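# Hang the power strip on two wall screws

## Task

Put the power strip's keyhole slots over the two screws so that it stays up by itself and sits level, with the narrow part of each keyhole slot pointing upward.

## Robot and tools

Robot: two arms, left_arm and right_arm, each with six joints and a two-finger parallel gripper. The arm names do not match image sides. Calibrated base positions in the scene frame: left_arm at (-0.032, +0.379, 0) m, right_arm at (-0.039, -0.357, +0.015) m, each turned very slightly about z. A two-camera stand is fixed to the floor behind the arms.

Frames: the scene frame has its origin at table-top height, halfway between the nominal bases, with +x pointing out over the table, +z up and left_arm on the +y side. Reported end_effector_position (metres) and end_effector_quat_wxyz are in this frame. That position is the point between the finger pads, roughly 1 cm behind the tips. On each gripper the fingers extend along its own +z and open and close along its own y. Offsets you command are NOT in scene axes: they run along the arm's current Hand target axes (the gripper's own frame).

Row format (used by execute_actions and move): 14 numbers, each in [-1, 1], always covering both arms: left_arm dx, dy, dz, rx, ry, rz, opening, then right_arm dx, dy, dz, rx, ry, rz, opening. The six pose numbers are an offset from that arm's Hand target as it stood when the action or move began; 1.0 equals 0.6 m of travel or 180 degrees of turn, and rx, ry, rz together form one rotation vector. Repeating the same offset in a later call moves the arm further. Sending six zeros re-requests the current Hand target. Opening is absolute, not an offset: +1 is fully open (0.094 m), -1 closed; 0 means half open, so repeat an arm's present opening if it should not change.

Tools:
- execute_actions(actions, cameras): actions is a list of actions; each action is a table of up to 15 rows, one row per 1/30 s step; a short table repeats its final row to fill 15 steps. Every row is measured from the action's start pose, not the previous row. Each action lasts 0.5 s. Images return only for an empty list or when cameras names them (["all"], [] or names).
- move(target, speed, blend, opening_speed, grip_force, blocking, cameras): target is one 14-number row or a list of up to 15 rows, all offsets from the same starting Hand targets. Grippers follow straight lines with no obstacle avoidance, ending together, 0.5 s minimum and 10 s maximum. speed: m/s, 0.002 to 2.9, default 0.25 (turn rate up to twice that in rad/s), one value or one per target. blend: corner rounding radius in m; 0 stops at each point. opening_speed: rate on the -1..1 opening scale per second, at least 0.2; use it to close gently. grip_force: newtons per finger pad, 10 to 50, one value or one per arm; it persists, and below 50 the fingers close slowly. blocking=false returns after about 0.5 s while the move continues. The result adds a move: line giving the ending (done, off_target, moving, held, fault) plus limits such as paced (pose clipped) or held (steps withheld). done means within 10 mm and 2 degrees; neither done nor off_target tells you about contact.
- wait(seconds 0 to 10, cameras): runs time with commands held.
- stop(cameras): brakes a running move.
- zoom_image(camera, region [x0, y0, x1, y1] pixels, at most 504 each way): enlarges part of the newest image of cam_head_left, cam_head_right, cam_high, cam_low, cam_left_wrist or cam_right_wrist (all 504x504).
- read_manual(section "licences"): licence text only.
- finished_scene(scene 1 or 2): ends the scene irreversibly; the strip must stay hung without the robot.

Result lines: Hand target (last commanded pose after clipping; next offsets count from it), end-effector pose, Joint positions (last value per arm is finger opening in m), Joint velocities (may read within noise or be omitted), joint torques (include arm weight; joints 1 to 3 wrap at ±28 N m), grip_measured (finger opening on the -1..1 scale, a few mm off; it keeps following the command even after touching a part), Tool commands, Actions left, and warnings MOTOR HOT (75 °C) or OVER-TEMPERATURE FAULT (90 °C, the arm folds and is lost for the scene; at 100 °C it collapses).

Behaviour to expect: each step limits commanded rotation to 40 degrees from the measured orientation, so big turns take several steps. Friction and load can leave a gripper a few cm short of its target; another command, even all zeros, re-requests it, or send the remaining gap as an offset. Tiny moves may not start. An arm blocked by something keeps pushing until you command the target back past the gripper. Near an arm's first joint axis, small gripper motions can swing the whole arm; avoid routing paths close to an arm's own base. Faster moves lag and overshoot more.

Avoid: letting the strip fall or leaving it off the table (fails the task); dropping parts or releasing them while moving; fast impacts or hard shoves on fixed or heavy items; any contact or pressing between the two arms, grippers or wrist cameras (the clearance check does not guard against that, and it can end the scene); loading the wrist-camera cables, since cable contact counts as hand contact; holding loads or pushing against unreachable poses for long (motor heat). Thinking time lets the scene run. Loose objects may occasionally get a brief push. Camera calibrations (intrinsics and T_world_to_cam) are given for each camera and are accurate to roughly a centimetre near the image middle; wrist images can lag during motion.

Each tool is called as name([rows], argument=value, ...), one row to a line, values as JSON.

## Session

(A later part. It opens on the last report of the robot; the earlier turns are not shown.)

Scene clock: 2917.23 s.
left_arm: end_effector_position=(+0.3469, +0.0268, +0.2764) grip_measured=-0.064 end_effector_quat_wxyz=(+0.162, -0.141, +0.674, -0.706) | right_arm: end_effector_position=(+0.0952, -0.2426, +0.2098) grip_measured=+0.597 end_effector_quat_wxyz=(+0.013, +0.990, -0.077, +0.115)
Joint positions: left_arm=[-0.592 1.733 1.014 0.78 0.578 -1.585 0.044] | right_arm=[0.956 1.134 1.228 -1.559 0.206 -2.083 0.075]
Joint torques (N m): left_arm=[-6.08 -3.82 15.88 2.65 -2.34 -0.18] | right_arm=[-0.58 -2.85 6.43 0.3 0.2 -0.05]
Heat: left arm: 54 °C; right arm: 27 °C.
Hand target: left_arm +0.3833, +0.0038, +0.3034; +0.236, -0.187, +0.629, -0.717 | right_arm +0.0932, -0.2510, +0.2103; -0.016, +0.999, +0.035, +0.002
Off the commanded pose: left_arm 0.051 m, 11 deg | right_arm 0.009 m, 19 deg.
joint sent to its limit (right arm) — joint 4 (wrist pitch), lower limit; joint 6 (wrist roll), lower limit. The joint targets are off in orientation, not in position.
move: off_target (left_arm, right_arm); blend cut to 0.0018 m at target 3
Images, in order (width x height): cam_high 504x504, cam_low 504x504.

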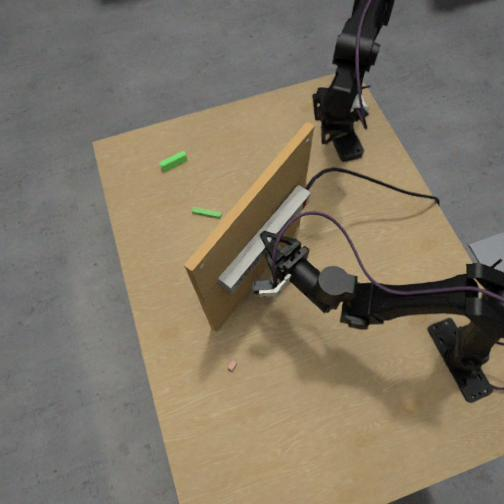

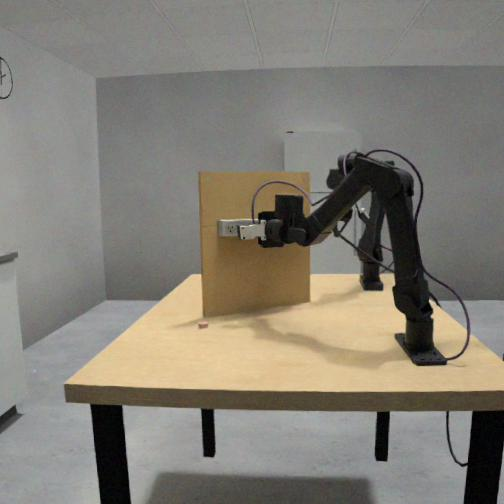

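move([
  [0.0,-0.004,0.01,0,-0.04,-0.015,-1,0,0,0,0,0,0,0.6],
  [-0.01,-0.008,0.01,0,-0.05,-0.02,-1,0,0,0,0,0,0,0.6],
  [0.01,-0.008,0.01,0,-0.05,-0.02,-1,0,0,0,0,0,0,0.6],
  [0.0,-0.004,0.01,0,-0.05,-0.02,-1,0,0,0,0,0,0,0.6],
], speed=0.05, blend=0.002, cameras=["cam_high","cam_low"])

zoom_image(camera="cam_high", region=[200, 180, 320, 300])

zoom_image(camera="cam_low", region=[190, 190, 310, 280])

Scene clock: 2930.27 s.
left_arm: end_effector_position=(+0.3551, +0.0188, +0.2775) grip_measured=-0.064 end_effector_quat_wxyz=(+0.216, -0.211, +0.661, -0.687) | right_arm: end_effector_position=(+0.0952, -0.2426, +0.2098) grip_measured=+0.597 end_effector_quat_wxyz=(+0.013, +0.990, -0.077, +0.115)
Joint positions: left_arm=[-0.679 1.714 1.014 0.738 0.31 -1.588 0.044] | right_arm=[0.956 1.134 1.228 -1.559 0.206 -2.083 0.075]
Joint torques (N m): left_arm=[-5.23 -2.51 17.07 3 -2 -0.7] | right_arm=[-0.58 -2.85 6.43 0.3 0.2 -0.05]
Heat: left arm: 54 °C; right arm: 27 °C.
Hand target: left_arm +0.3864, -0.0008, +0.3065; +0.262, -0.262, +0.602, -0.707 | right_arm +0.0932, -0.2510, +0.2103; -0.016, +0.999, +0.035, +0.002
Off the commanded pose: left_arm 0.047 m, 11 deg | right_arm 0.009 m, 19 deg.
joint sent to its limit (right arm) — joint 4 (wrist pitch), lower limit; joint 6 (wrist roll), lower limit. The joint targets are off in orientation, not in position.
move: off_target (left_arm, right_arm)
Images, in order (width x height): cam_high 504x504, cam_low 504x504.

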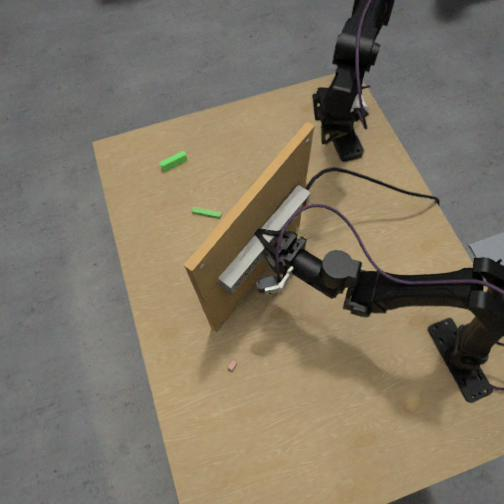

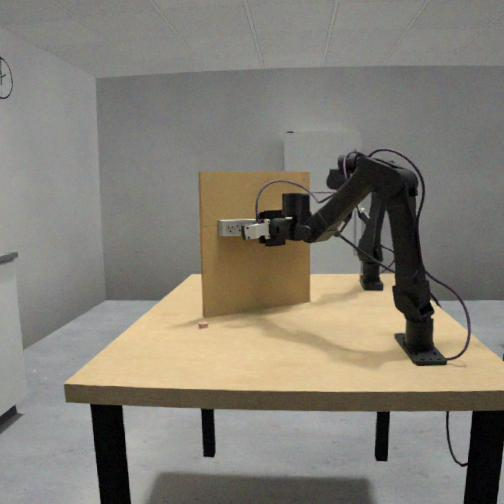

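Scaled by 4.200 from the camera's 504x504 image, which has a finer 720x720 frame.

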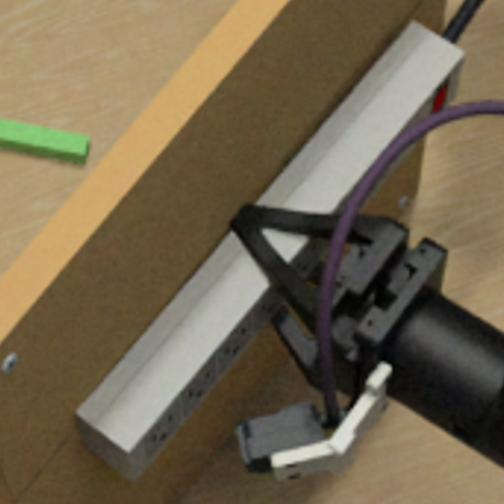

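Scaled by 4.200 from the camera's 504x504 image, which has a finer 720x720 frame.

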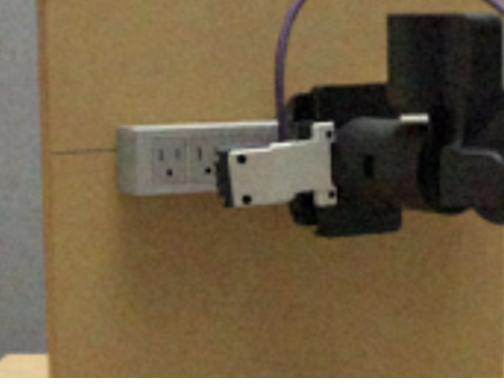

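move([
  [0.0,0.03,-0.04,-0.03,0,0,-1,0,0,0,0,0,0,0.6],
  [0.0,0.06,-0.05,-0.05,0,0,-1,0,0,0,0,0,0,0.6],
], speed=0.04, blend=0.002, cameras=["cam_high","cam_low"])

zoom_image(camera="cam_high", region=[200, 180, 320, 300])

zoom_image(camera="cam_low", region=[190, 190, 310, 280])

Scene clock: 2941.17 s.
left_arm: end_effector_position=(+0.3540, +0.0191, +0.2762) grip_measured=-0.064 end_effector_quat_wxyz=(+0.231, -0.235, +0.659, -0.676) | right_arm: end_effector_position=(+0.0952, -0.2426, +0.2098) grip_measured=+0.597 end_effector_quat_wxyz=(+0.013, +0.990, -0.077, +0.115)
Joint positions: left_arm=[-0.709 1.695 1.005 0.711 0.223 -1.589 0.044] | right_arm=[0.956 1.134 1.228 -1.559 0.206 -2.083 0.075]
Joint torques (N m): left_arm=[-2.26 -5.96 10.35 1.8 -1.12 -0.41] | right_arm=[-0.58 -2.85 6.43 0.3 0.21 -0.05]
Heat: left arm: 54 °C; right arm: 27 °C.
Hand target: left_arm +0.3678, +0.0156, +0.2667; +0.240, -0.282, +0.656, -0.658 | right_arm +0.0932, -0.2510, +0.2103; -0.016, +0.999, +0.035, +0.002
Off the commanded pose: left_arm 0.017 m, 6 deg | right_arm 0.009 m, 19 deg.
joint sent to its limit (right arm) — joint 4 (wrist pitch), lower limit; joint 6 (wrist roll), lower limit. The joint targets are off in orientation, not in position.
move: off_target (left_arm, right_arm)
Images, in order (width x height): cam_high 504x504, cam_low 504x504.

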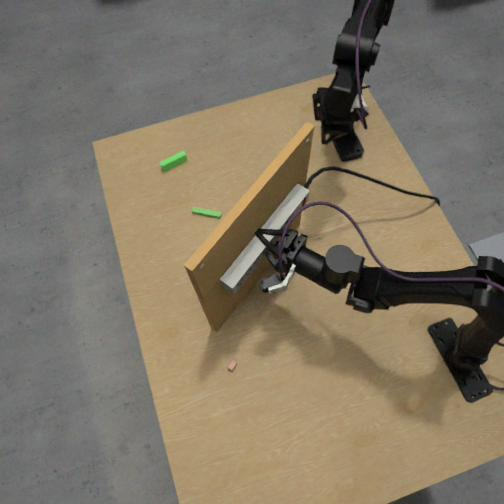

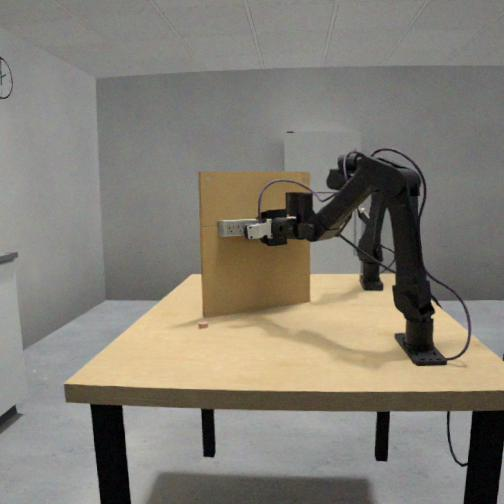

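Scaled by 4.200 from the camera's 504x504 image, which has a finer 720x720 frame.

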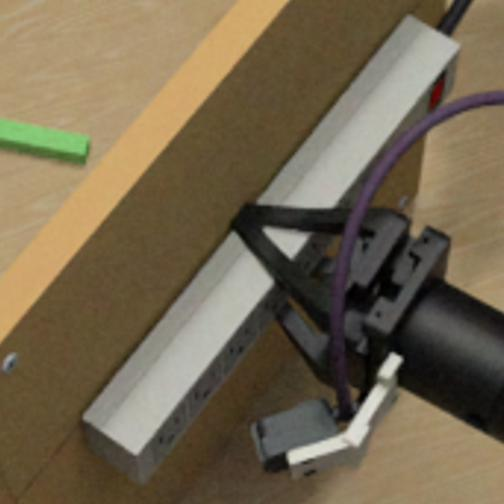

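Scaled by 4.200 from the camera's 504x504 image, which has a finer 720x720 frame.

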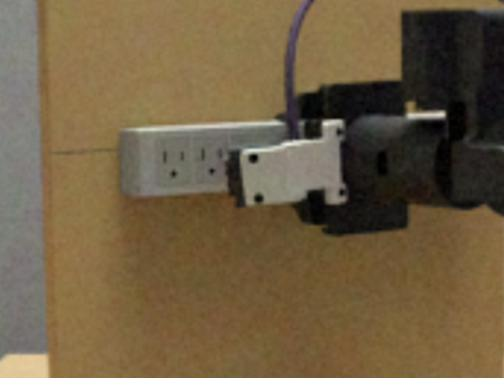

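move([
  [0.0,-0.045,0.05,0.02,0.01,0.0,-1,0,0,0,0,0,0,0.6],
], speed=0.06, cameras=["cam_high","cam_low"])

zoom_image(camera="cam_high", region=[200, 180, 320, 300])

zoom_image(camera="cam_low", region=[190, 190, 310, 280])

Scene clock: 2954.63 s.
left_arm: end_effector_position=(+0.3544, +0.0184, +0.2766) grip_measured=-0.064 end_effector_quat_wxyz=(+0.219, -0.224, +0.664, -0.679) | right_arm: end_effector_position=(+0.0952, -0.2426, +0.2098) grip_measured=+0.597 end_effector_quat_wxyz=(+0.013, +0.990, -0.077, +0.115)
Joint positions: left_arm=[-0.693 1.701 1.016 0.705 0.274 -1.589 0.044] | right_arm=[0.956 1.134 1.228 -1.559 0.206 -2.083 0.075]
Joint torques (N m): left_arm=[-3.3 -0.84 20.74 2.05 -1.24 -0.51] | right_arm=[-0.58 -2.86 6.43 0.3 0.2 -0.05]
Heat: left arm: 53 °C; right arm: 27 °C.
Hand target: left_arm +0.3898, -0.0056, +0.2931; +0.239, -0.264, +0.639, -0.682 | right_arm +0.0932, -0.2510, +0.2103; -0.016, +0.999, +0.035, +0.002
Off the commanded pose: left_arm 0.046 m, 6 deg | right_arm 0.009 m, 19 deg.
joint sent to its limit (right arm) — joint 4 (wrist pitch), lower limit; joint 6 (wrist roll), lower limit. The joint targets are off in orientation, not in position.
move: off_target (left_arm, right_arm)
Images, in order (width x height): cam_high 504x504, cam_low 504x504.

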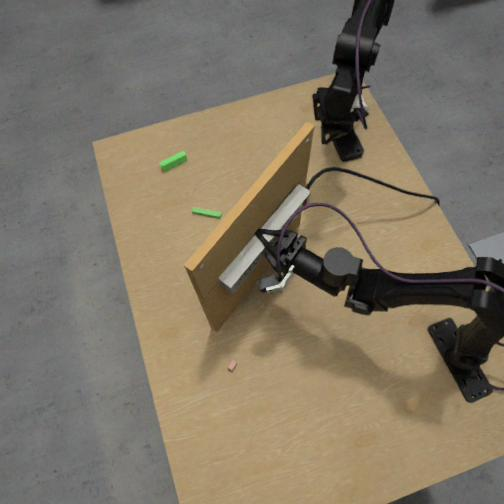

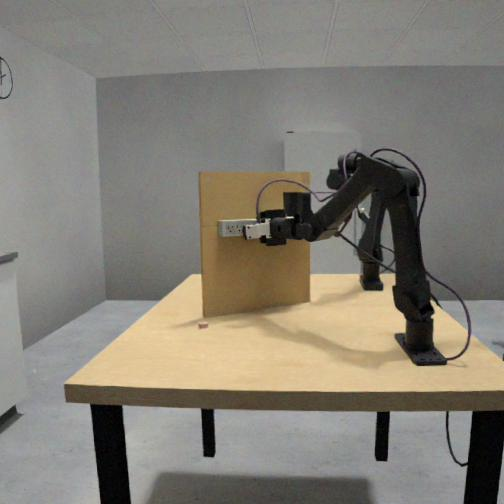

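Scaled by 4.200 from the camera's 504x504 image, which has a finer 720x720 frame.

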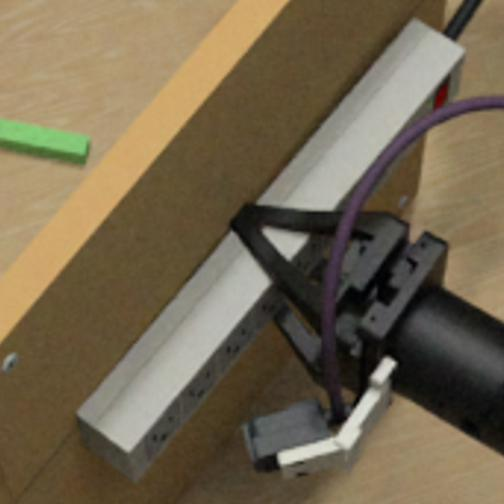

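Scaled by 4.200 from the camera's 504x504 image, which has a finer 720x720 frame.

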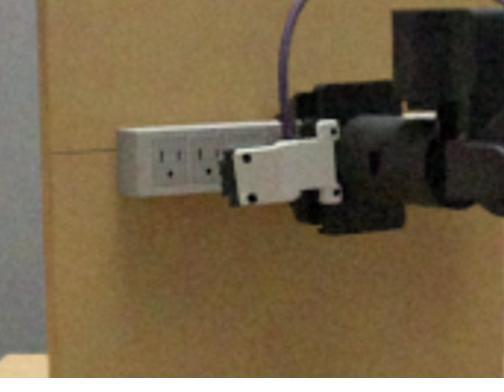

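move([
  [0.0,0.0,0.0,0,-0.03,0.02,-1,0,0,0,0,0,0,0.6],
  [0.0,0.0,0.0,0,-0.035,-0.02,-1,0,0,0,0,0,0,0.6],
  [0.01,0.02,0.0,0,-0.03,0.02,-1,0,0,0,0,0,0,0.6],
  [-0.01,-0.02,0.0,0,-0.035,-0.02,-1,0,0,0,0,0,0,0.6],
  [0.0,0.0,0.01,0,-0.03,0,-1,0,0,0,0,0,0,0.6],
], speed=0.08, blend=0.002, cameras=["cam_high","cam_low"])

zoom_image(camera="cam_high", region=[200, 180, 320, 300])

zoom_image(camera="cam_low", region=[190, 190, 310, 280])

Scene clock: 2973.60 s.
left_arm: end_effector_position=(+0.3541, +0.0184, +0.2750) grip_measured=-0.064 end_effector_quat_wxyz=(+0.240, -0.259, +0.666, -0.657) | right_arm: end_effector_position=(+0.0952, -0.2426, +0.2098) grip_measured=+0.597 end_effector_quat_wxyz=(+0.013, +0.990, -0.077, +0.115)
Joint positions: left_arm=[-0.736 1.674 1.024 0.629 0.146 -1.587 0.044] | right_arm=[0.956 1.134 1.228 -1.559 0.206 -2.083 0.075]
Joint torques (N m): left_arm=[-3.48 1.95 21.18 2.68 -1.34 -0.53] | right_arm=[-0.58 -2.85 6.43 0.3 0.2 -0.05]
Heat: left arm: 59 °C; right arm: 27 °C.
Hand target: left_arm +0.3937, -0.0101, +0.2932; +0.268, -0.296, +0.627, -0.669 | right_arm +0.0932, -0.2510, +0.2103; -0.016, +0.999, +0.035, +0.002
Off the commanded pose: left_arm 0.052 m, 7 deg | right_arm 0.009 m, 19 deg.
joint sent to its limit (right arm) — joint 4 (wrist pitch), lower limit; joint 6 (wrist roll), lower limit. The joint targets are off in orientation, not in position.
move: off_target (left_arm, right_arm)
Images, in order (width x height): cam_high 504x504, cam_low 504x504.

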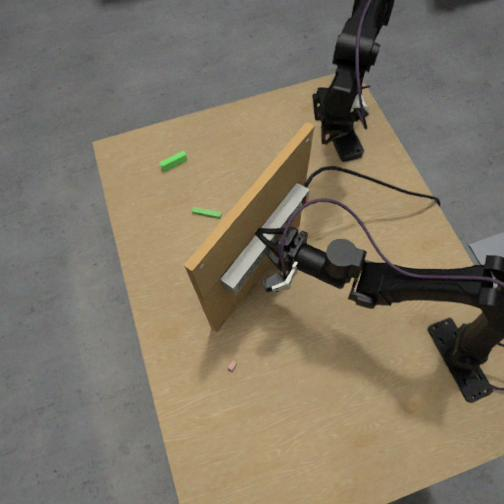

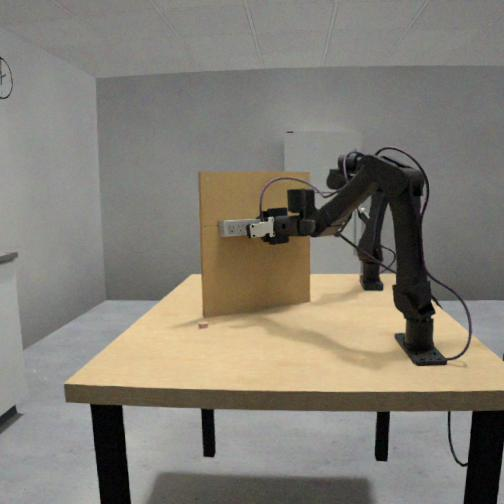

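Scaled by 4.200 from the camera's 504x504 image, which has a finer 720x720 frame.

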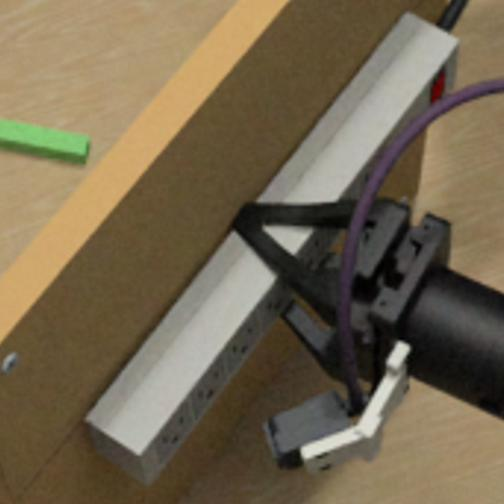

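Scaled by 4.200 from the camera's 504x504 image, which has a finer 720x720 frame.

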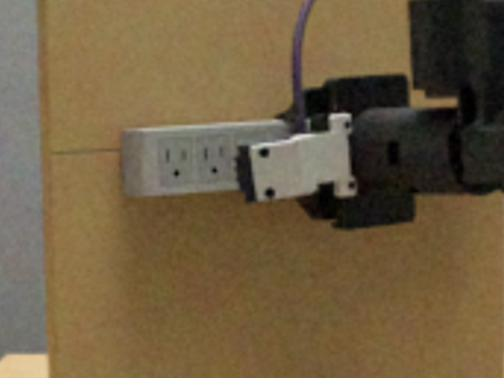

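move([
  [0,0,-0.2,0,0,0,-1,0,0,0,0,0,0,0.6],
  [0.03,-0.03,-0.46,0,0.03,0,-1,0,0,0,0,0,0,0.6],
], speed=0.2)

move(target=[0,0.0,0,-0.52,0,0,-1,0,0,0,0,0,0,0.6], speed=0.25)

Scene clock: 2986.87 s.
left_arm: end_effector_position=(+0.1801, +0.1623, +0.2777) grip_measured=-0.064 end_effector_quat_wxyz=(+0.230, -0.269, +0.670, -0.653) | right_arm: end_effector_position=(+0.0952, -0.2426, +0.2098) grip_measured=+0.597 end_effector_quat_wxyz=(+0.013, +0.990, -0.077, +0.115)
Joint positions: left_arm=[-0.759 0.597 0.441 0.113 0.123 -1.608 0.044] | right_arm=[0.956 1.134 1.228 -1.559 0.206 -2.083 0.075]
Joint torques (N m): left_arm=[1.01 -1.8 8.4 2.96 0.09 -0.31] | right_arm=[-0.58 -2.85 6.43 0.3 0.2 -0.05]
Heat: left arm: 62 °C; right arm: 27 °C.
Hand target: left_arm +0.1797, +0.1658, +0.3016; +0.239, -0.264, +0.639, -0.682 | right_arm +0.0932, -0.2510, +0.2103; -0.016, +0.999, +0.035, +0.002
Off the commanded pose: left_arm 0.024 m, 5 deg | right_arm 0.009 m, 19 deg.
joint sent to its limit (right arm) — joint 4 (wrist pitch), lower limit; joint 6 (wrist roll), lower limit. The joint targets are off in orientation, not in position.
move: off_target (left_arm, right_arm)

Scene clock: 2990.57 s.
left_arm: end_effector_position=(+0.1762, +0.1721, +0.2911) grip_measured=-0.064 end_effector_quat_wxyz=(+0.053, -0.345, +0.922, -0.165) | right_arm: end_effector_position=(+0.0952, -0.2426, +0.2098) grip_measured=+0.597 end_effector_quat_wxyz=(+0.013, +0.990, -0.077, +0.115)
Joint positions: left_arm=[-0.788 1.502 1.873 -1.597 0.049 -1.481 0.044] | right_arm=[0.956 1.134 1.228 -1.559 0.206 -2.083 0.075]
Joint torques (N m): left_arm=[-0.47 -5.22 9.16 1.17 0.06 -0.26] | right_arm=[-0.58 -2.85 6.43 0.3 0.2 -0.05]
Heat: left arm: 60 °C; right arm: 27 °C.
Hand target: left_arm +0.1796, +0.1658, +0.3015; -0.029, -0.355, +0.935, -0.001 | right_arm +0.0932, -0.2510, +0.2103; -0.016, +0.999, +0.035, +0.002
Off the commanded pose: left_arm 0.013 m, 21 deg | right_arm 0.009 m, 19 deg.
joint read past its limit (left arm) — joint 4 (wrist pitch), lower limit.
joint sent to its limit (left arm) — joint 4 (wrist pitch), lower limit. The joint targets are off in orientation, not in position.
joint sent to its limit (right arm) — joint 4 (wrist pitch), lower limit; joint 6 (wrist roll), lower limit. The joint targets are off in orientation, not in position.
move: off_target (left_arm, right_arm)

move([
  [0,0,0.38,0,-0.0175,0,-1,0,0,0,0,0,0,0.6],
  [0,0,0.48,0,-0.0175,0,-1,0,0,0,0,0,0,0.6],
], speed=[0.15,0.04])

move([
  [0,0,0,0,0,0,0.22,0,0,0,0,0,0,0.6],
  [0,0,-0.042,0,0,0,0.22,0,0,0,0,0,0,0.6],
], speed=0.06, opening_speed=0.4)

Scene clock: 3001.23 s.
left_arm: end_effector_position=(+0.1661, +0.1603, +0.0231) grip_measured=-0.064 end_effector_quat_wxyz=(+0.001, -0.352, +0.936, +0.004) | right_arm: end_effector_position=(+0.0952, -0.2426, +0.2098) grip_measured=+0.597 end_effector_quat_wxyz=(+0.013, +0.990, -0.077, +0.115)
Joint positions: left_arm=[-0.874 1.75 1.082 -0.909 -0.005 -1.562 0.044] | right_arm=[0.956 1.134 1.228 -1.559 0.206 -2.083 0.075]
Joint torques (N m): left_arm=[-0.64 -5.94 4.93 0.47 0.06 -0.11] | right_arm=[-0.58 -2.85 6.43 0.3 0.2 -0.05]
Heat: left arm: 55 °C; right arm: 27 °C.
Hand target: left_arm +0.1644, +0.1592, +0.0140; -0.003, -0.355, +0.935, +0.008 | right_arm +0.0932, -0.2510, +0.2103; -0.016, +0.999, +0.035, +0.002
Off the commanded pose: left_arm 0.009 m, 1 deg | right_arm 0.009 m, 19 deg.
joint sent to its limit (right arm) — joint 4 (wrist pitch), lower limit; joint 6 (wrist roll), lower limit. The joint targets are off in orientation, not in position.
move: off_target (right_arm)

Scene clock: 3005.60 s.
left_arm: end_effector_position=(+0.1634, +0.1631, +0.0297) grip_measured=+0.218 end_effector_quat_wxyz=(-0.005, -0.352, +0.936, +0.019) | right_arm: end_effector_position=(+0.0952, -0.2426, +0.2098) grip_measured=+0.597 end_effector_quat_wxyz=(+0.013, +0.990, -0.077, +0.115)
Joint positions: left_arm=[-0.874 1.755 1.116 -0.97 -0.004 -1.562 0.057] | right_arm=[0.956 1.134 1.228 -1.559 0.206 -2.083 0.075]
Joint torques (N m): left_arm=[-0.36 -9.54 7.66 0 0.05 -0.14] | right_arm=[-0.59 -2.85 6.43 0.3 0.2 -0.05]
Heat: left arm: 54 °C; right arm: 27 °C.
Hand target: left_arm +0.1647, +0.1589, +0.0392; -0.003, -0.355, +0.935, +0.008 | right_arm +0.0932, -0.2510, +0.2103; -0.016, +0.999, +0.035, +0.002
Off the commanded pose: left_arm 0.010 m, 1 deg | right_arm 0.009 m, 19 deg.
joint sent to its limit (right arm) — joint 4 (wrist pitch), lower limit; joint 6 (wrist roll), lower limit. The joint targets are off in orientation, not in position.
move: off_target (right_arm)

move([
  [0,0,-0.009,0,0,0,0.22,0,0,0,0,0,0,0.6],
  [0,0,-0.009,0,0,0,-1,0,0,0,0,0,0,0.6],
], speed=0.06, opening_speed=0.4)

move(target=[0,0,-0.42,0,0,0,-1,0,0,0,0,0,0,0.6], speed=0.15, cameras=["cam_low","cam_head_left"])

zoom_image(camera="cam_low", region=[240, 130, 400, 250])

Scene clock: 3017.77 s.
left_arm: end_effector_position=(+0.1630, +0.1635, +0.0330) grip_measured=-0.054 end_effector_quat_wxyz=(-0.006, -0.352, +0.936, +0.022) | right_arm: end_effector_position=(+0.0952, -0.2426, +0.2098) grip_measured=+0.597 end_effector_quat_wxyz=(+0.013, +0.990, -0.077, +0.115)
Joint positions: left_arm=[-0.874 1.755 1.13 -0.992 -0.004 -1.562 0.044] | right_arm=[0.956 1.134 1.228 -1.559 0.206 -2.083 0.075]
Joint torques (N m): left_arm=[-0.59 -10.25 7.72 0.04 0.02 -0.13] | right_arm=[-0.58 -2.85 6.43 0.3 0.2 -0.05]
Heat: left arm: 52 °C; right arm: 27 °C.
Hand target: left_arm +0.1648, +0.1587, +0.0446; -0.003, -0.355, +0.935, +0.008 | right_arm +0.0932, -0.2510, +0.2103; -0.016, +0.999, +0.035, +0.002
Off the commanded pose: left_arm 0.013 m, 2 deg | right_arm 0.009 m, 19 deg.
joint sent to its limit (right arm) — joint 4 (wrist pitch), lower limit; joint 6 (wrist roll), lower limit. The joint targets are off in orientation, not in position.
move: off_target (left_arm, right_arm); target 2's new opening was sent with left_arm's hand 0.013 m and 2 deg from that target

Scene clock: 3019.90 s.
left_arm: end_effector_position=(+0.1624, +0.1570, +0.2781) grip_measured=-0.063 end_effector_quat_wxyz=(+0.047, -0.342, +0.928, -0.137) | right_arm: end_effector_position=(+0.0952, -0.2426, +0.2098) grip_measured=+0.597 end_effector_quat_wxyz=(+0.013, +0.990, -0.077, +0.115)
Joint positions: left_arm=[-0.881 1.535 1.863 -1.608 0.011 -1.556 0.044] | right_arm=[0.956 1.134 1.228 -1.559 0.206 -2.083 0.075]
Joint torques (N m): left_arm=[0.31 -8.08 8.44 1.22 -0.1 -0.15] | right_arm=[-0.58 -2.85 6.43 0.3 0.2 -0.05]
Heat: left arm: 52 °C; right arm: 27 °C.
Hand target: left_arm +0.1677, +0.1553, +0.2965; -0.003, -0.354, +0.935, +0.009 | right_arm +0.0932, -0.2510, +0.2103; -0.016, +0.999, +0.035, +0.002
Off the commanded pose: left_arm 0.019 m, 18 deg | right_arm 0.009 m, 19 deg.
joint read past its limit (left arm) — joint 4 (wrist pitch), lower limit.
joint sent to its limit (left arm) — joint 4 (wrist pitch), lower limit. The joint targets are off in orientation, not in position.
joint sent to its limit (right arm) — joint 4 (wrist pitch), lower limit; joint 6 (wrist roll), lower limit. The joint targets are off in orientation, not in position.
move: off_target (left_arm, right_arm)
Images, in order (width x height): cam_head_left 504x504, cam_low 504x504.

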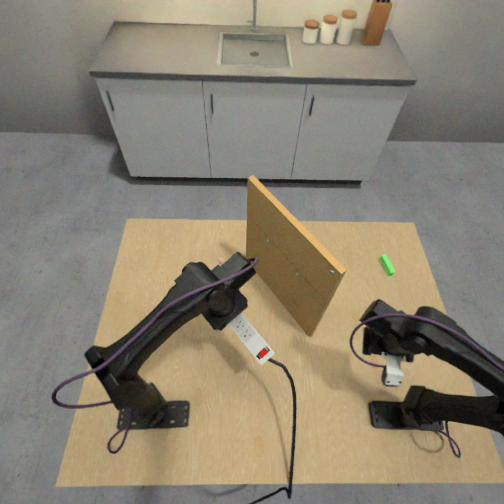

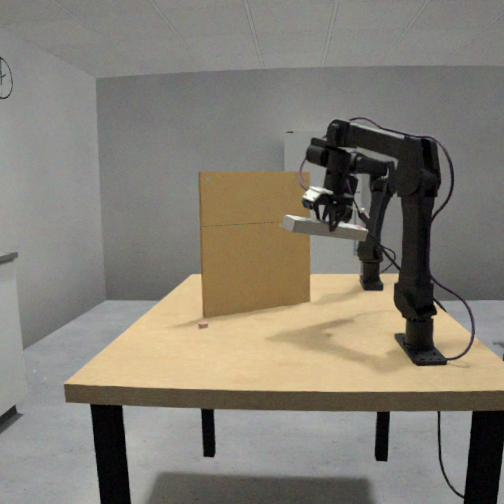

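Scaled by 3.150 from the camera's 504x504 image, which has a finer 720x720 frame.

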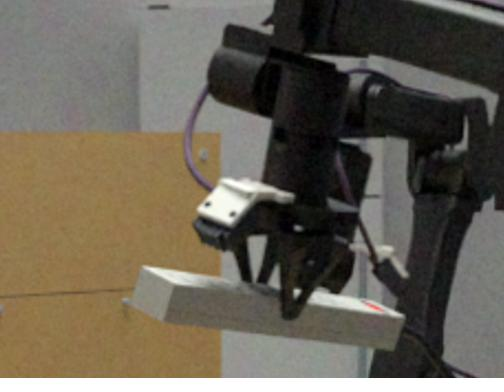

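move(target=[0,0,0,0.549,0.0424,0.0568,-1,0,0,0,0,0,0,0.6], speed=0.25)

move([
  [-0.167,0.014,0.22,0,0,0,-1,0,0,0,0,0,0,0.6],
  [-0.167,0.014,0.299,0,0,0,-1,0,0,0,0,0,0,0.6],
], speed=0.15, blend=0.01, cameras=["cam_high","cam_low"])

zoom_image(camera="cam_high", region=[200, 180, 320, 300])

zoom_image(camera="cam_low", region=[190, 190, 310, 280])

Scene clock: 3039.13 s.
left_arm: end_effector_position=(+0.1649, +0.1524, +0.2714) grip_measured=-0.063 end_effector_quat_wxyz=(+0.192, -0.162, +0.672, -0.696) | right_arm: end_effector_position=(+0.0952, -0.2426, +0.2098) grip_measured=+0.597 end_effector_quat_wxyz=(+0.013, +0.990, -0.077, +0.115)
Joint positions: left_arm=[-0.602 0.633 0.334 0.349 0.494 -1.562 0.044] | right_arm=[0.956 1.134 1.228 -1.559 0.206 -2.083 0.075]
Joint torques (N m): left_arm=[0.03 -0.81 8.28 3.17 -0.26 -0.44] | right_arm=[-0.58 -2.85 6.43 0.3 0.2 -0.05]
Heat: left arm: 50 °C; right arm: 27 °C.
Hand target: left_arm +0.1677, +0.1554, +0.2967; +0.211, -0.158, +0.637, -0.724 | right_arm +0.0932, -0.2510, +0.2103; -0.016, +0.999, +0.035, +0.002
Off the commanded pose: left_arm 0.025 m, 6 deg | right_arm 0.009 m, 19 deg.
joint sent to its limit (right arm) — joint 4 (wrist pitch), lower limit; joint 6 (wrist roll), lower limit. The joint targets are off in orientation, not in position.
move: off_target (left_arm, right_arm)

Scene clock: 3041.13 s.
left_arm: end_effector_position=(+0.3267, +0.0494, +0.2833) grip_measured=-0.063 end_effector_quat_wxyz=(+0.173, -0.151, +0.676, -0.700) | right_arm: end_effector_position=(+0.0952, -0.2426, +0.2098) grip_measured=+0.597 end_effector_quat_wxyz=(+0.013, +0.990, -0.077, +0.115)
Joint positions: left_arm=[-0.579 1.6 0.909 0.739 0.562 -1.574 0.044] | right_arm=[0.956 1.134 1.228 -1.559 0.206 -2.083 0.075]
Joint torques (N m): left_arm=[0.47 -6.94 11.44 2.92 -0.67 -0.4] | right_arm=[-0.58 -2.86 6.45 0.3 0.2 -0.05]
Heat: left arm: 50 °C; right arm: 27 °C.
Hand target: left_arm +0.3443, +0.0518, +0.3169; +0.211, -0.158, +0.637, -0.724 | right_arm +0.0932, -0.2510, +0.2103; -0.016, +0.999, +0.035, +0.002
Off the commanded pose: left_arm 0.038 m, 7 deg | right_arm 0.009 m, 19 deg.
joint sent to its limit (right arm) — joint 4 (wrist pitch), lower limit; joint 6 (wrist roll), lower limit. The joint targets are off in orientation, not in position.
move: off_target (left_arm, right_arm)
Images, in order (width x height): cam_high 504x504, cam_low 504x504.

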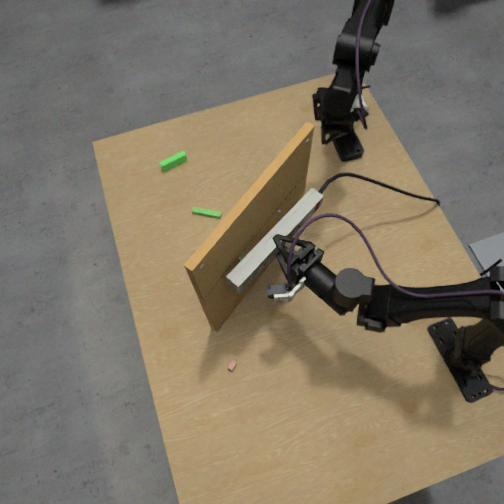

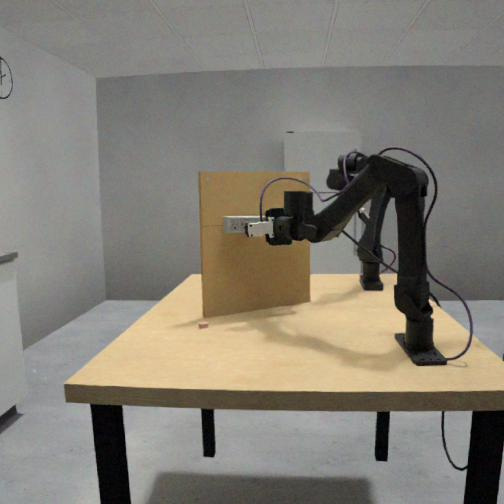

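Scaled by 4.200 from the camera's 504x504 image, which has a finer 720x720 frame.

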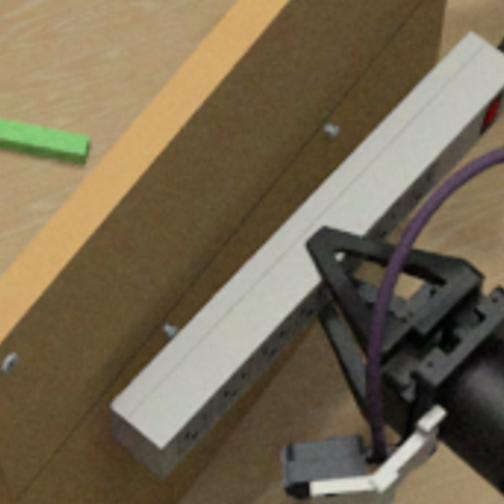

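Scaled by 4.200 from the camera's 504x504 image, which has a finer 720x720 frame.

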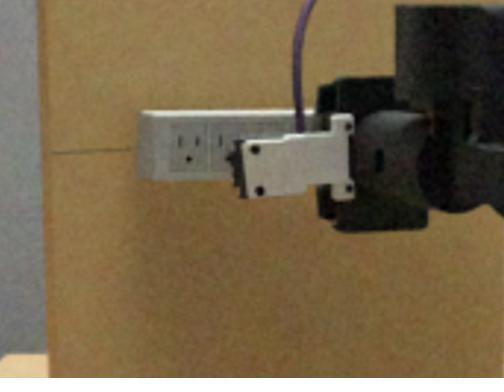

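move(target=[0,0.02,0.0,0,-0.032,-0.014,-1,0,0,0,0,0,0,0.6], speed=0.1, cameras=["cam_high","cam_low"])

zoom_image(camera="cam_high", region=[200, 180, 320, 300])

zoom_image(camera="cam_low", region=[190, 190, 310, 280])

Scene clock: 3050.57 s.
left_arm: end_effector_position=(+0.3320, +0.0444, +0.2845) grip_measured=-0.063 end_effector_quat_wxyz=(+0.196, -0.191, +0.662, -0.698) | right_arm: end_effector_position=(+0.0952, -0.2426, +0.2098) grip_measured=+0.597 end_effector_quat_wxyz=(+0.013, +0.990, -0.077, +0.115)
Joint positions: left_arm=[-0.629 1.6 0.903 0.753 0.419 -1.6 0.044] | right_arm=[0.956 1.134 1.228 -1.559 0.206 -2.083 0.075]
Joint torques (N m): left_arm=[0.24 -6.76 8.02 3.16 -0.83 -0.46] | right_arm=[-0.59 -2.85 6.43 0.3 0.2 -0.05]
Heat: left arm: 50 °C; right arm: 27 °C.
Hand target: left_arm +0.3455, +0.0506, +0.3051; +0.227, -0.208, +0.622, -0.720 | right_arm +0.0932, -0.2510, +0.2103; -0.016, +0.999, +0.035, +0.002
Off the commanded pose: left_arm 0.025 m, 7 deg | right_arm 0.009 m, 19 deg.
joint sent to its limit (right arm) — joint 4 (wrist pitch), lower limit; joint 6 (wrist roll), lower limit. The joint targets are off in orientation, not in position.
move: off_target (left_arm, right_arm)
Images, in order (width x height): cam_high 504x504, cam_low 504x504.

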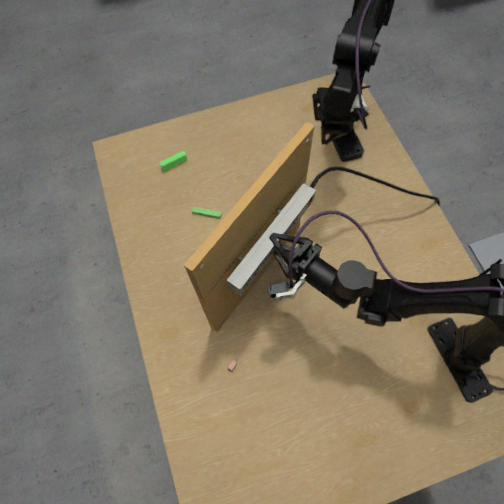

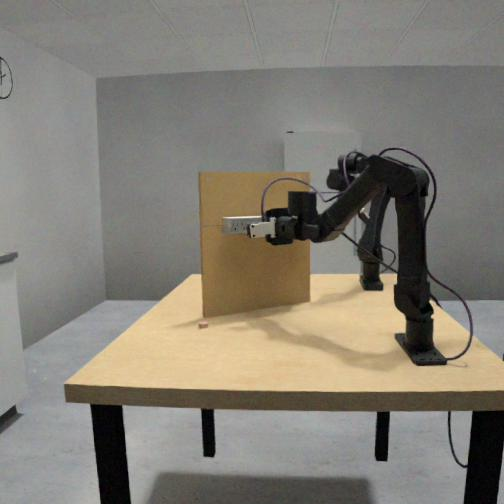

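Scaled by 4.200 from the camera's 504x504 image, which has a finer 720x720 frame.

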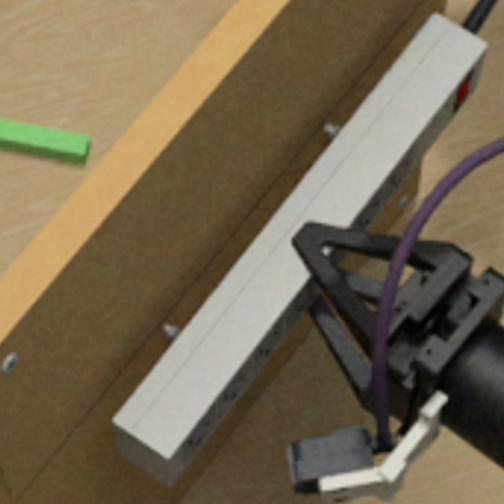

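Scaled by 4.200 from the camera's 504x504 image, which has a finer 720x720 frame.

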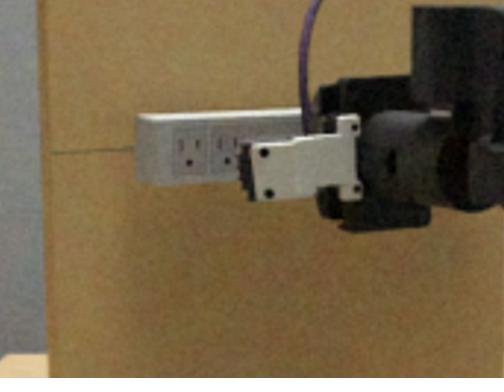

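move(target=[0,0.022,0.06,0,0,0,-1,0,0,0,0,0,0,0.6], speed=0.06, cameras=["cam_high","cam_low"])

zoom_image(camera="cam_high", region=[200, 180, 320, 300])

zoom_image(camera="cam_low", region=[190, 190, 310, 280])

Scene clock: 3062.50 s.
left_arm: end_effector_position=(+0.3369, +0.0327, +0.2598) grip_measured=-0.063 end_effector_quat_wxyz=(+0.181, -0.194, +0.671, -0.693) | right_arm: end_effector_position=(+0.0952, -0.2426, +0.2098) grip_measured=+0.597 end_effector_quat_wxyz=(+0.013, +0.990, -0.077, +0.115)
Joint positions: left_arm=[-0.64 1.678 0.907 0.798 0.426 -1.609 0.044] | right_arm=[0.956 1.134 1.228 -1.559 0.206 -2.083 0.075]
Joint torques (N m): left_arm=[-2.04 -3.82 16.21 3.01 -1.25 -0.38] | right_arm=[-0.58 -2.85 6.45 0.3 0.2 -0.05]
Heat: left arm: 50 °C; right arm: 27 °C.
Hand target: left_arm +0.3674, +0.0202, +0.2970; +0.227, -0.208, +0.622, -0.720 | right_arm +0.0932, -0.2510, +0.2103; -0.016, +0.999, +0.035, +0.002
Off the commanded pose: left_arm 0.050 m, 8 deg | right_arm 0.009 m, 19 deg.
joint sent to its limit (right arm) — joint 4 (wrist pitch), lower limit; joint 6 (wrist roll), lower limit. The joint targets are off in orientation, not in position.
move: off_target (left_arm, right_arm)
Images, in order (width x height): cam_high 504x504, cam_low 504x504.

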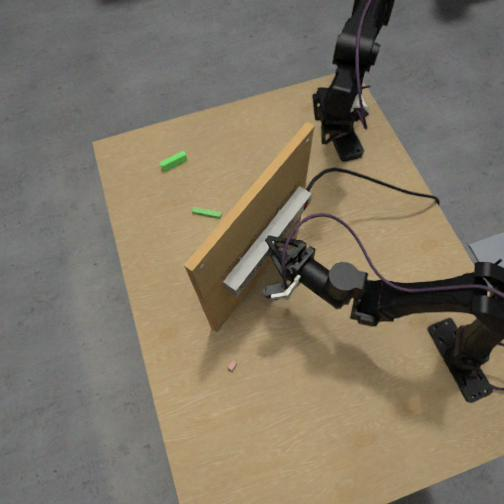

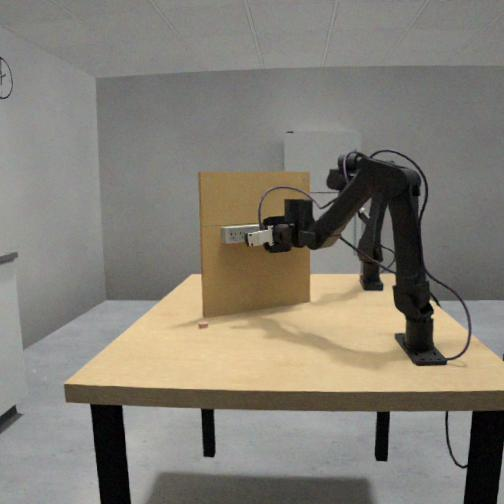

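Scaled by 4.200 from the camera's 504x504 image, which has a finer 720x720 frame.

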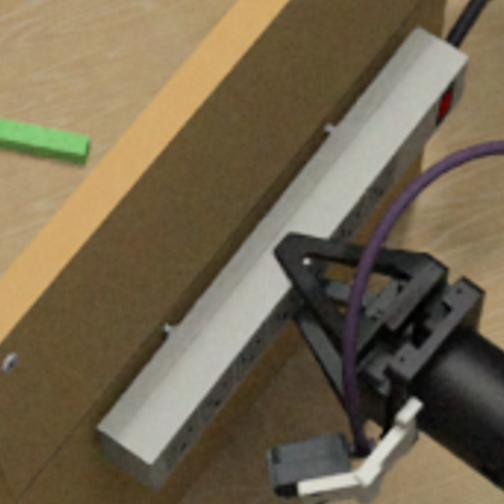

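Scaled by 4.200 from the camera's 504x504 image, which has a finer 720x720 frame.

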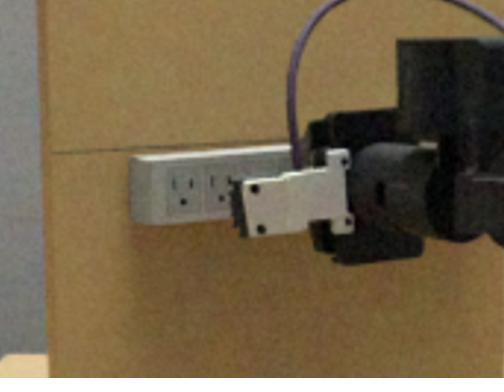

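move([
  [0,0,-0.07,0,0,0,-1,0,0,0,0,0,0,0.6],
  [-0.013,-0.022,0.0,0,0,0,-1,0,0,0,0,0,0,0.6],
], speed=0.08, cameras=["cam_high","cam_low"])

zoom_image(camera="cam_high", region=[200, 180, 320, 300])

zoom_image(camera="cam_low", region=[190, 190, 310, 280])

Scene clock: 3074.50 s.
left_arm: end_effector_position=(+0.3402, +0.0354, +0.2564) grip_measured=-0.064 end_effector_quat_wxyz=(+0.173, -0.199, +0.678, -0.686) | right_arm: end_effector_position=(+0.0952, -0.2426, +0.2098) grip_measured=+0.597 end_effector_quat_wxyz=(+0.013, +0.990, -0.077, +0.115)
Joint positions: left_arm=[-0.626 1.678 0.918 0.762 0.444 -1.611 0.044] | right_arm=[0.956 1.134 1.228 -1.559 0.206 -2.083 0.075]
Joint torques (N m): left_arm=[-0.98 -6.12 17.24 2.9 -1.14 -0.39] | right_arm=[-0.58 -2.85 6.45 0.3 0.2 -0.05]
Heat: left arm: 52 °C; right arm: 27 °C.
Hand target: left_arm +0.3728, +0.0264, +0.3100; +0.227, -0.208, +0.622, -0.720 | right_arm +0.0932, -0.2510, +0.2103; -0.016, +0.999, +0.035, +0.002
Off the commanded pose: left_arm 0.063 m, 10 deg | right_arm 0.009 m, 19 deg.
joint sent to its limit (right arm) — joint 4 (wrist pitch), lower limit; joint 6 (wrist roll), lower limit. The joint targets are off in orientation, not in position.
move: off_target (left_arm, right_arm)
Images, in order (width x height): cam_high 504x504, cam_low 504x504.

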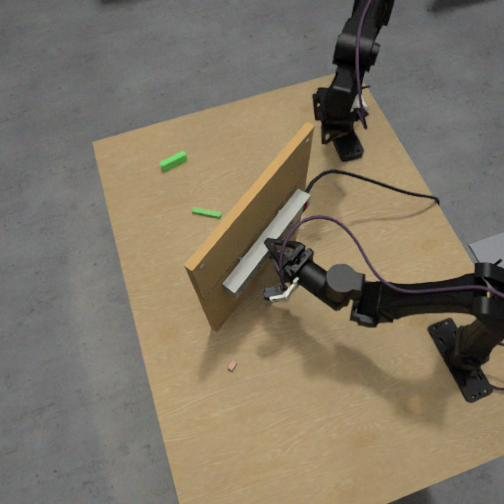

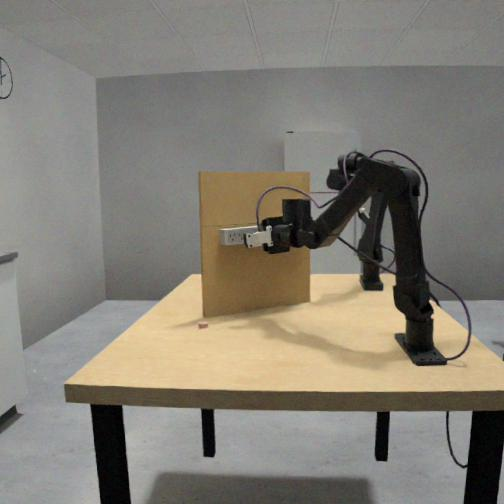

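Scaled by 4.200 from the camera's 504x504 image, which has a finer 720x720 frame.

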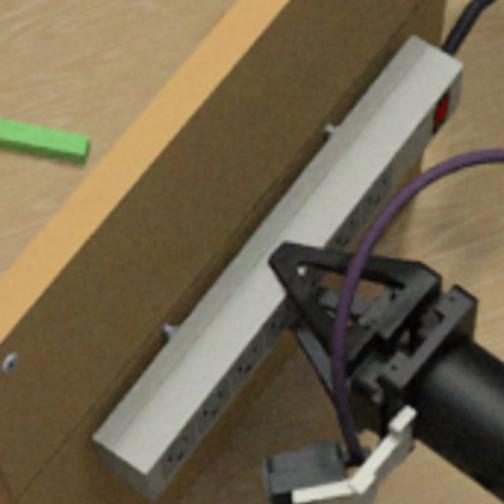

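Scaled by 4.200 from the camera's 504x504 image, which has a finer 720x720 frame.

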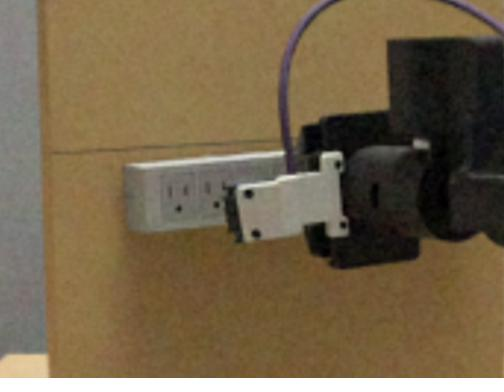

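move([
  [0,-0.03,-0.14,0,0,0,-1,0,0,0,0,0,0,0.6],
  [-0.005,-0.03,-0.02,0,0,0.003,-1,0,0,0,0,0,0,0.6],
], speed=0.08, cameras=["cam_high","cam_low"])

zoom_image(camera="cam_high", region=[200, 180, 320, 300])

zoom_image(camera="cam_low", region=[190, 190, 310, 280])

Scene clock: 3085.10 s.
left_arm: end_effector_position=(+0.3450, +0.0404, +0.2908) grip_measured=-0.064 end_effector_quat_wxyz=(+0.187, -0.196, +0.665, -0.696) | right_arm: end_effector_position=(+0.0952, -0.2426, +0.2098) grip_measured=+0.597 end_effector_quat_wxyz=(+0.013, +0.990, -0.077, +0.115)
Joint positions: left_arm=[-0.614 1.632 0.979 0.697 0.438 -1.613 0.044] | right_arm=[0.956 1.134 1.228 -1.559 0.206 -2.083 0.075]
Joint torques (N m): left_arm=[-0.21 -5.93 13.53 2.87 -0.92 -0.25] | right_arm=[-0.59 -2.85 6.43 0.3 0.2 -0.05]
Heat: left arm: 54 °C; right arm: 27 °C.
Hand target: left_arm +0.3671, +0.0400, +0.3260; +0.230, -0.206, +0.623, -0.719 | right_arm +0.0932, -0.2510, +0.2103; -0.016, +0.999, +0.035, +0.002
Off the commanded pose: left_arm 0.042 m, 7 deg | right_arm 0.009 m, 19 deg.
joint sent to its limit (right arm) — joint 4 (wrist pitch), lower limit; joint 6 (wrist roll), lower limit. The joint targets are off in orientation, not in position.
move: off_target (left_arm, right_arm)
Images, in order (width x height): cam_high 504x504, cam_low 504x504.

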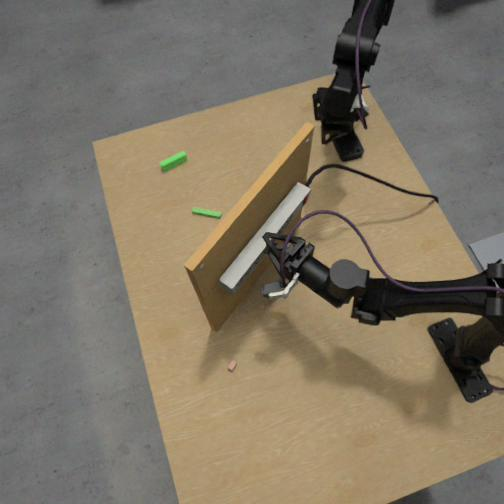

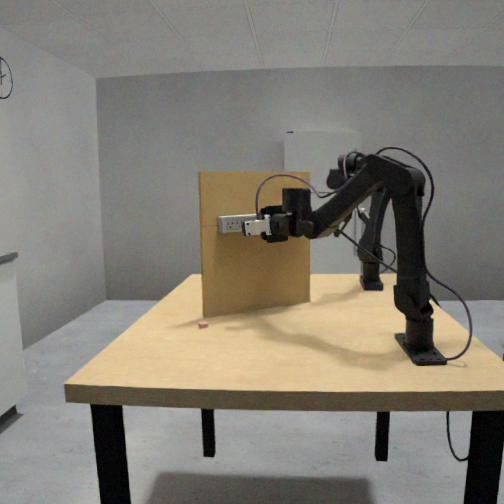

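Scaled by 4.200 from the camera's 504x504 image, which has a finer 720x720 frame.

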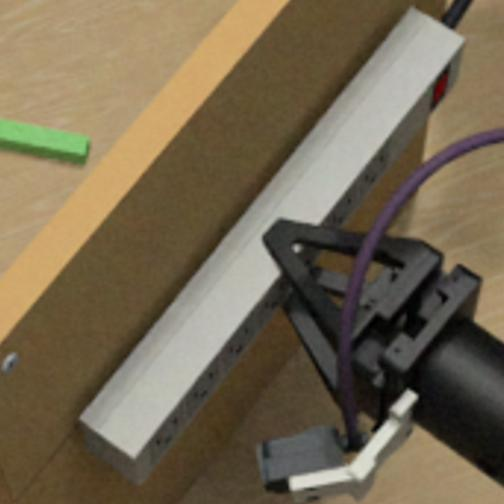

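Scaled by 4.200 from the camera's 504x504 image, which has a finer 720x720 frame.

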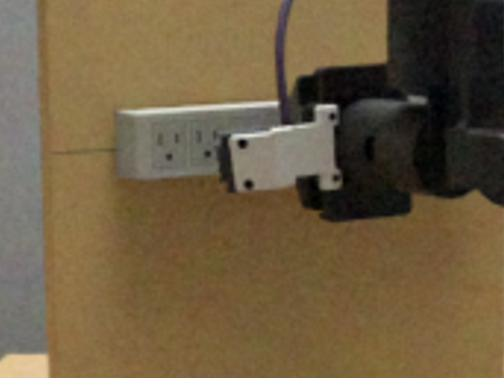

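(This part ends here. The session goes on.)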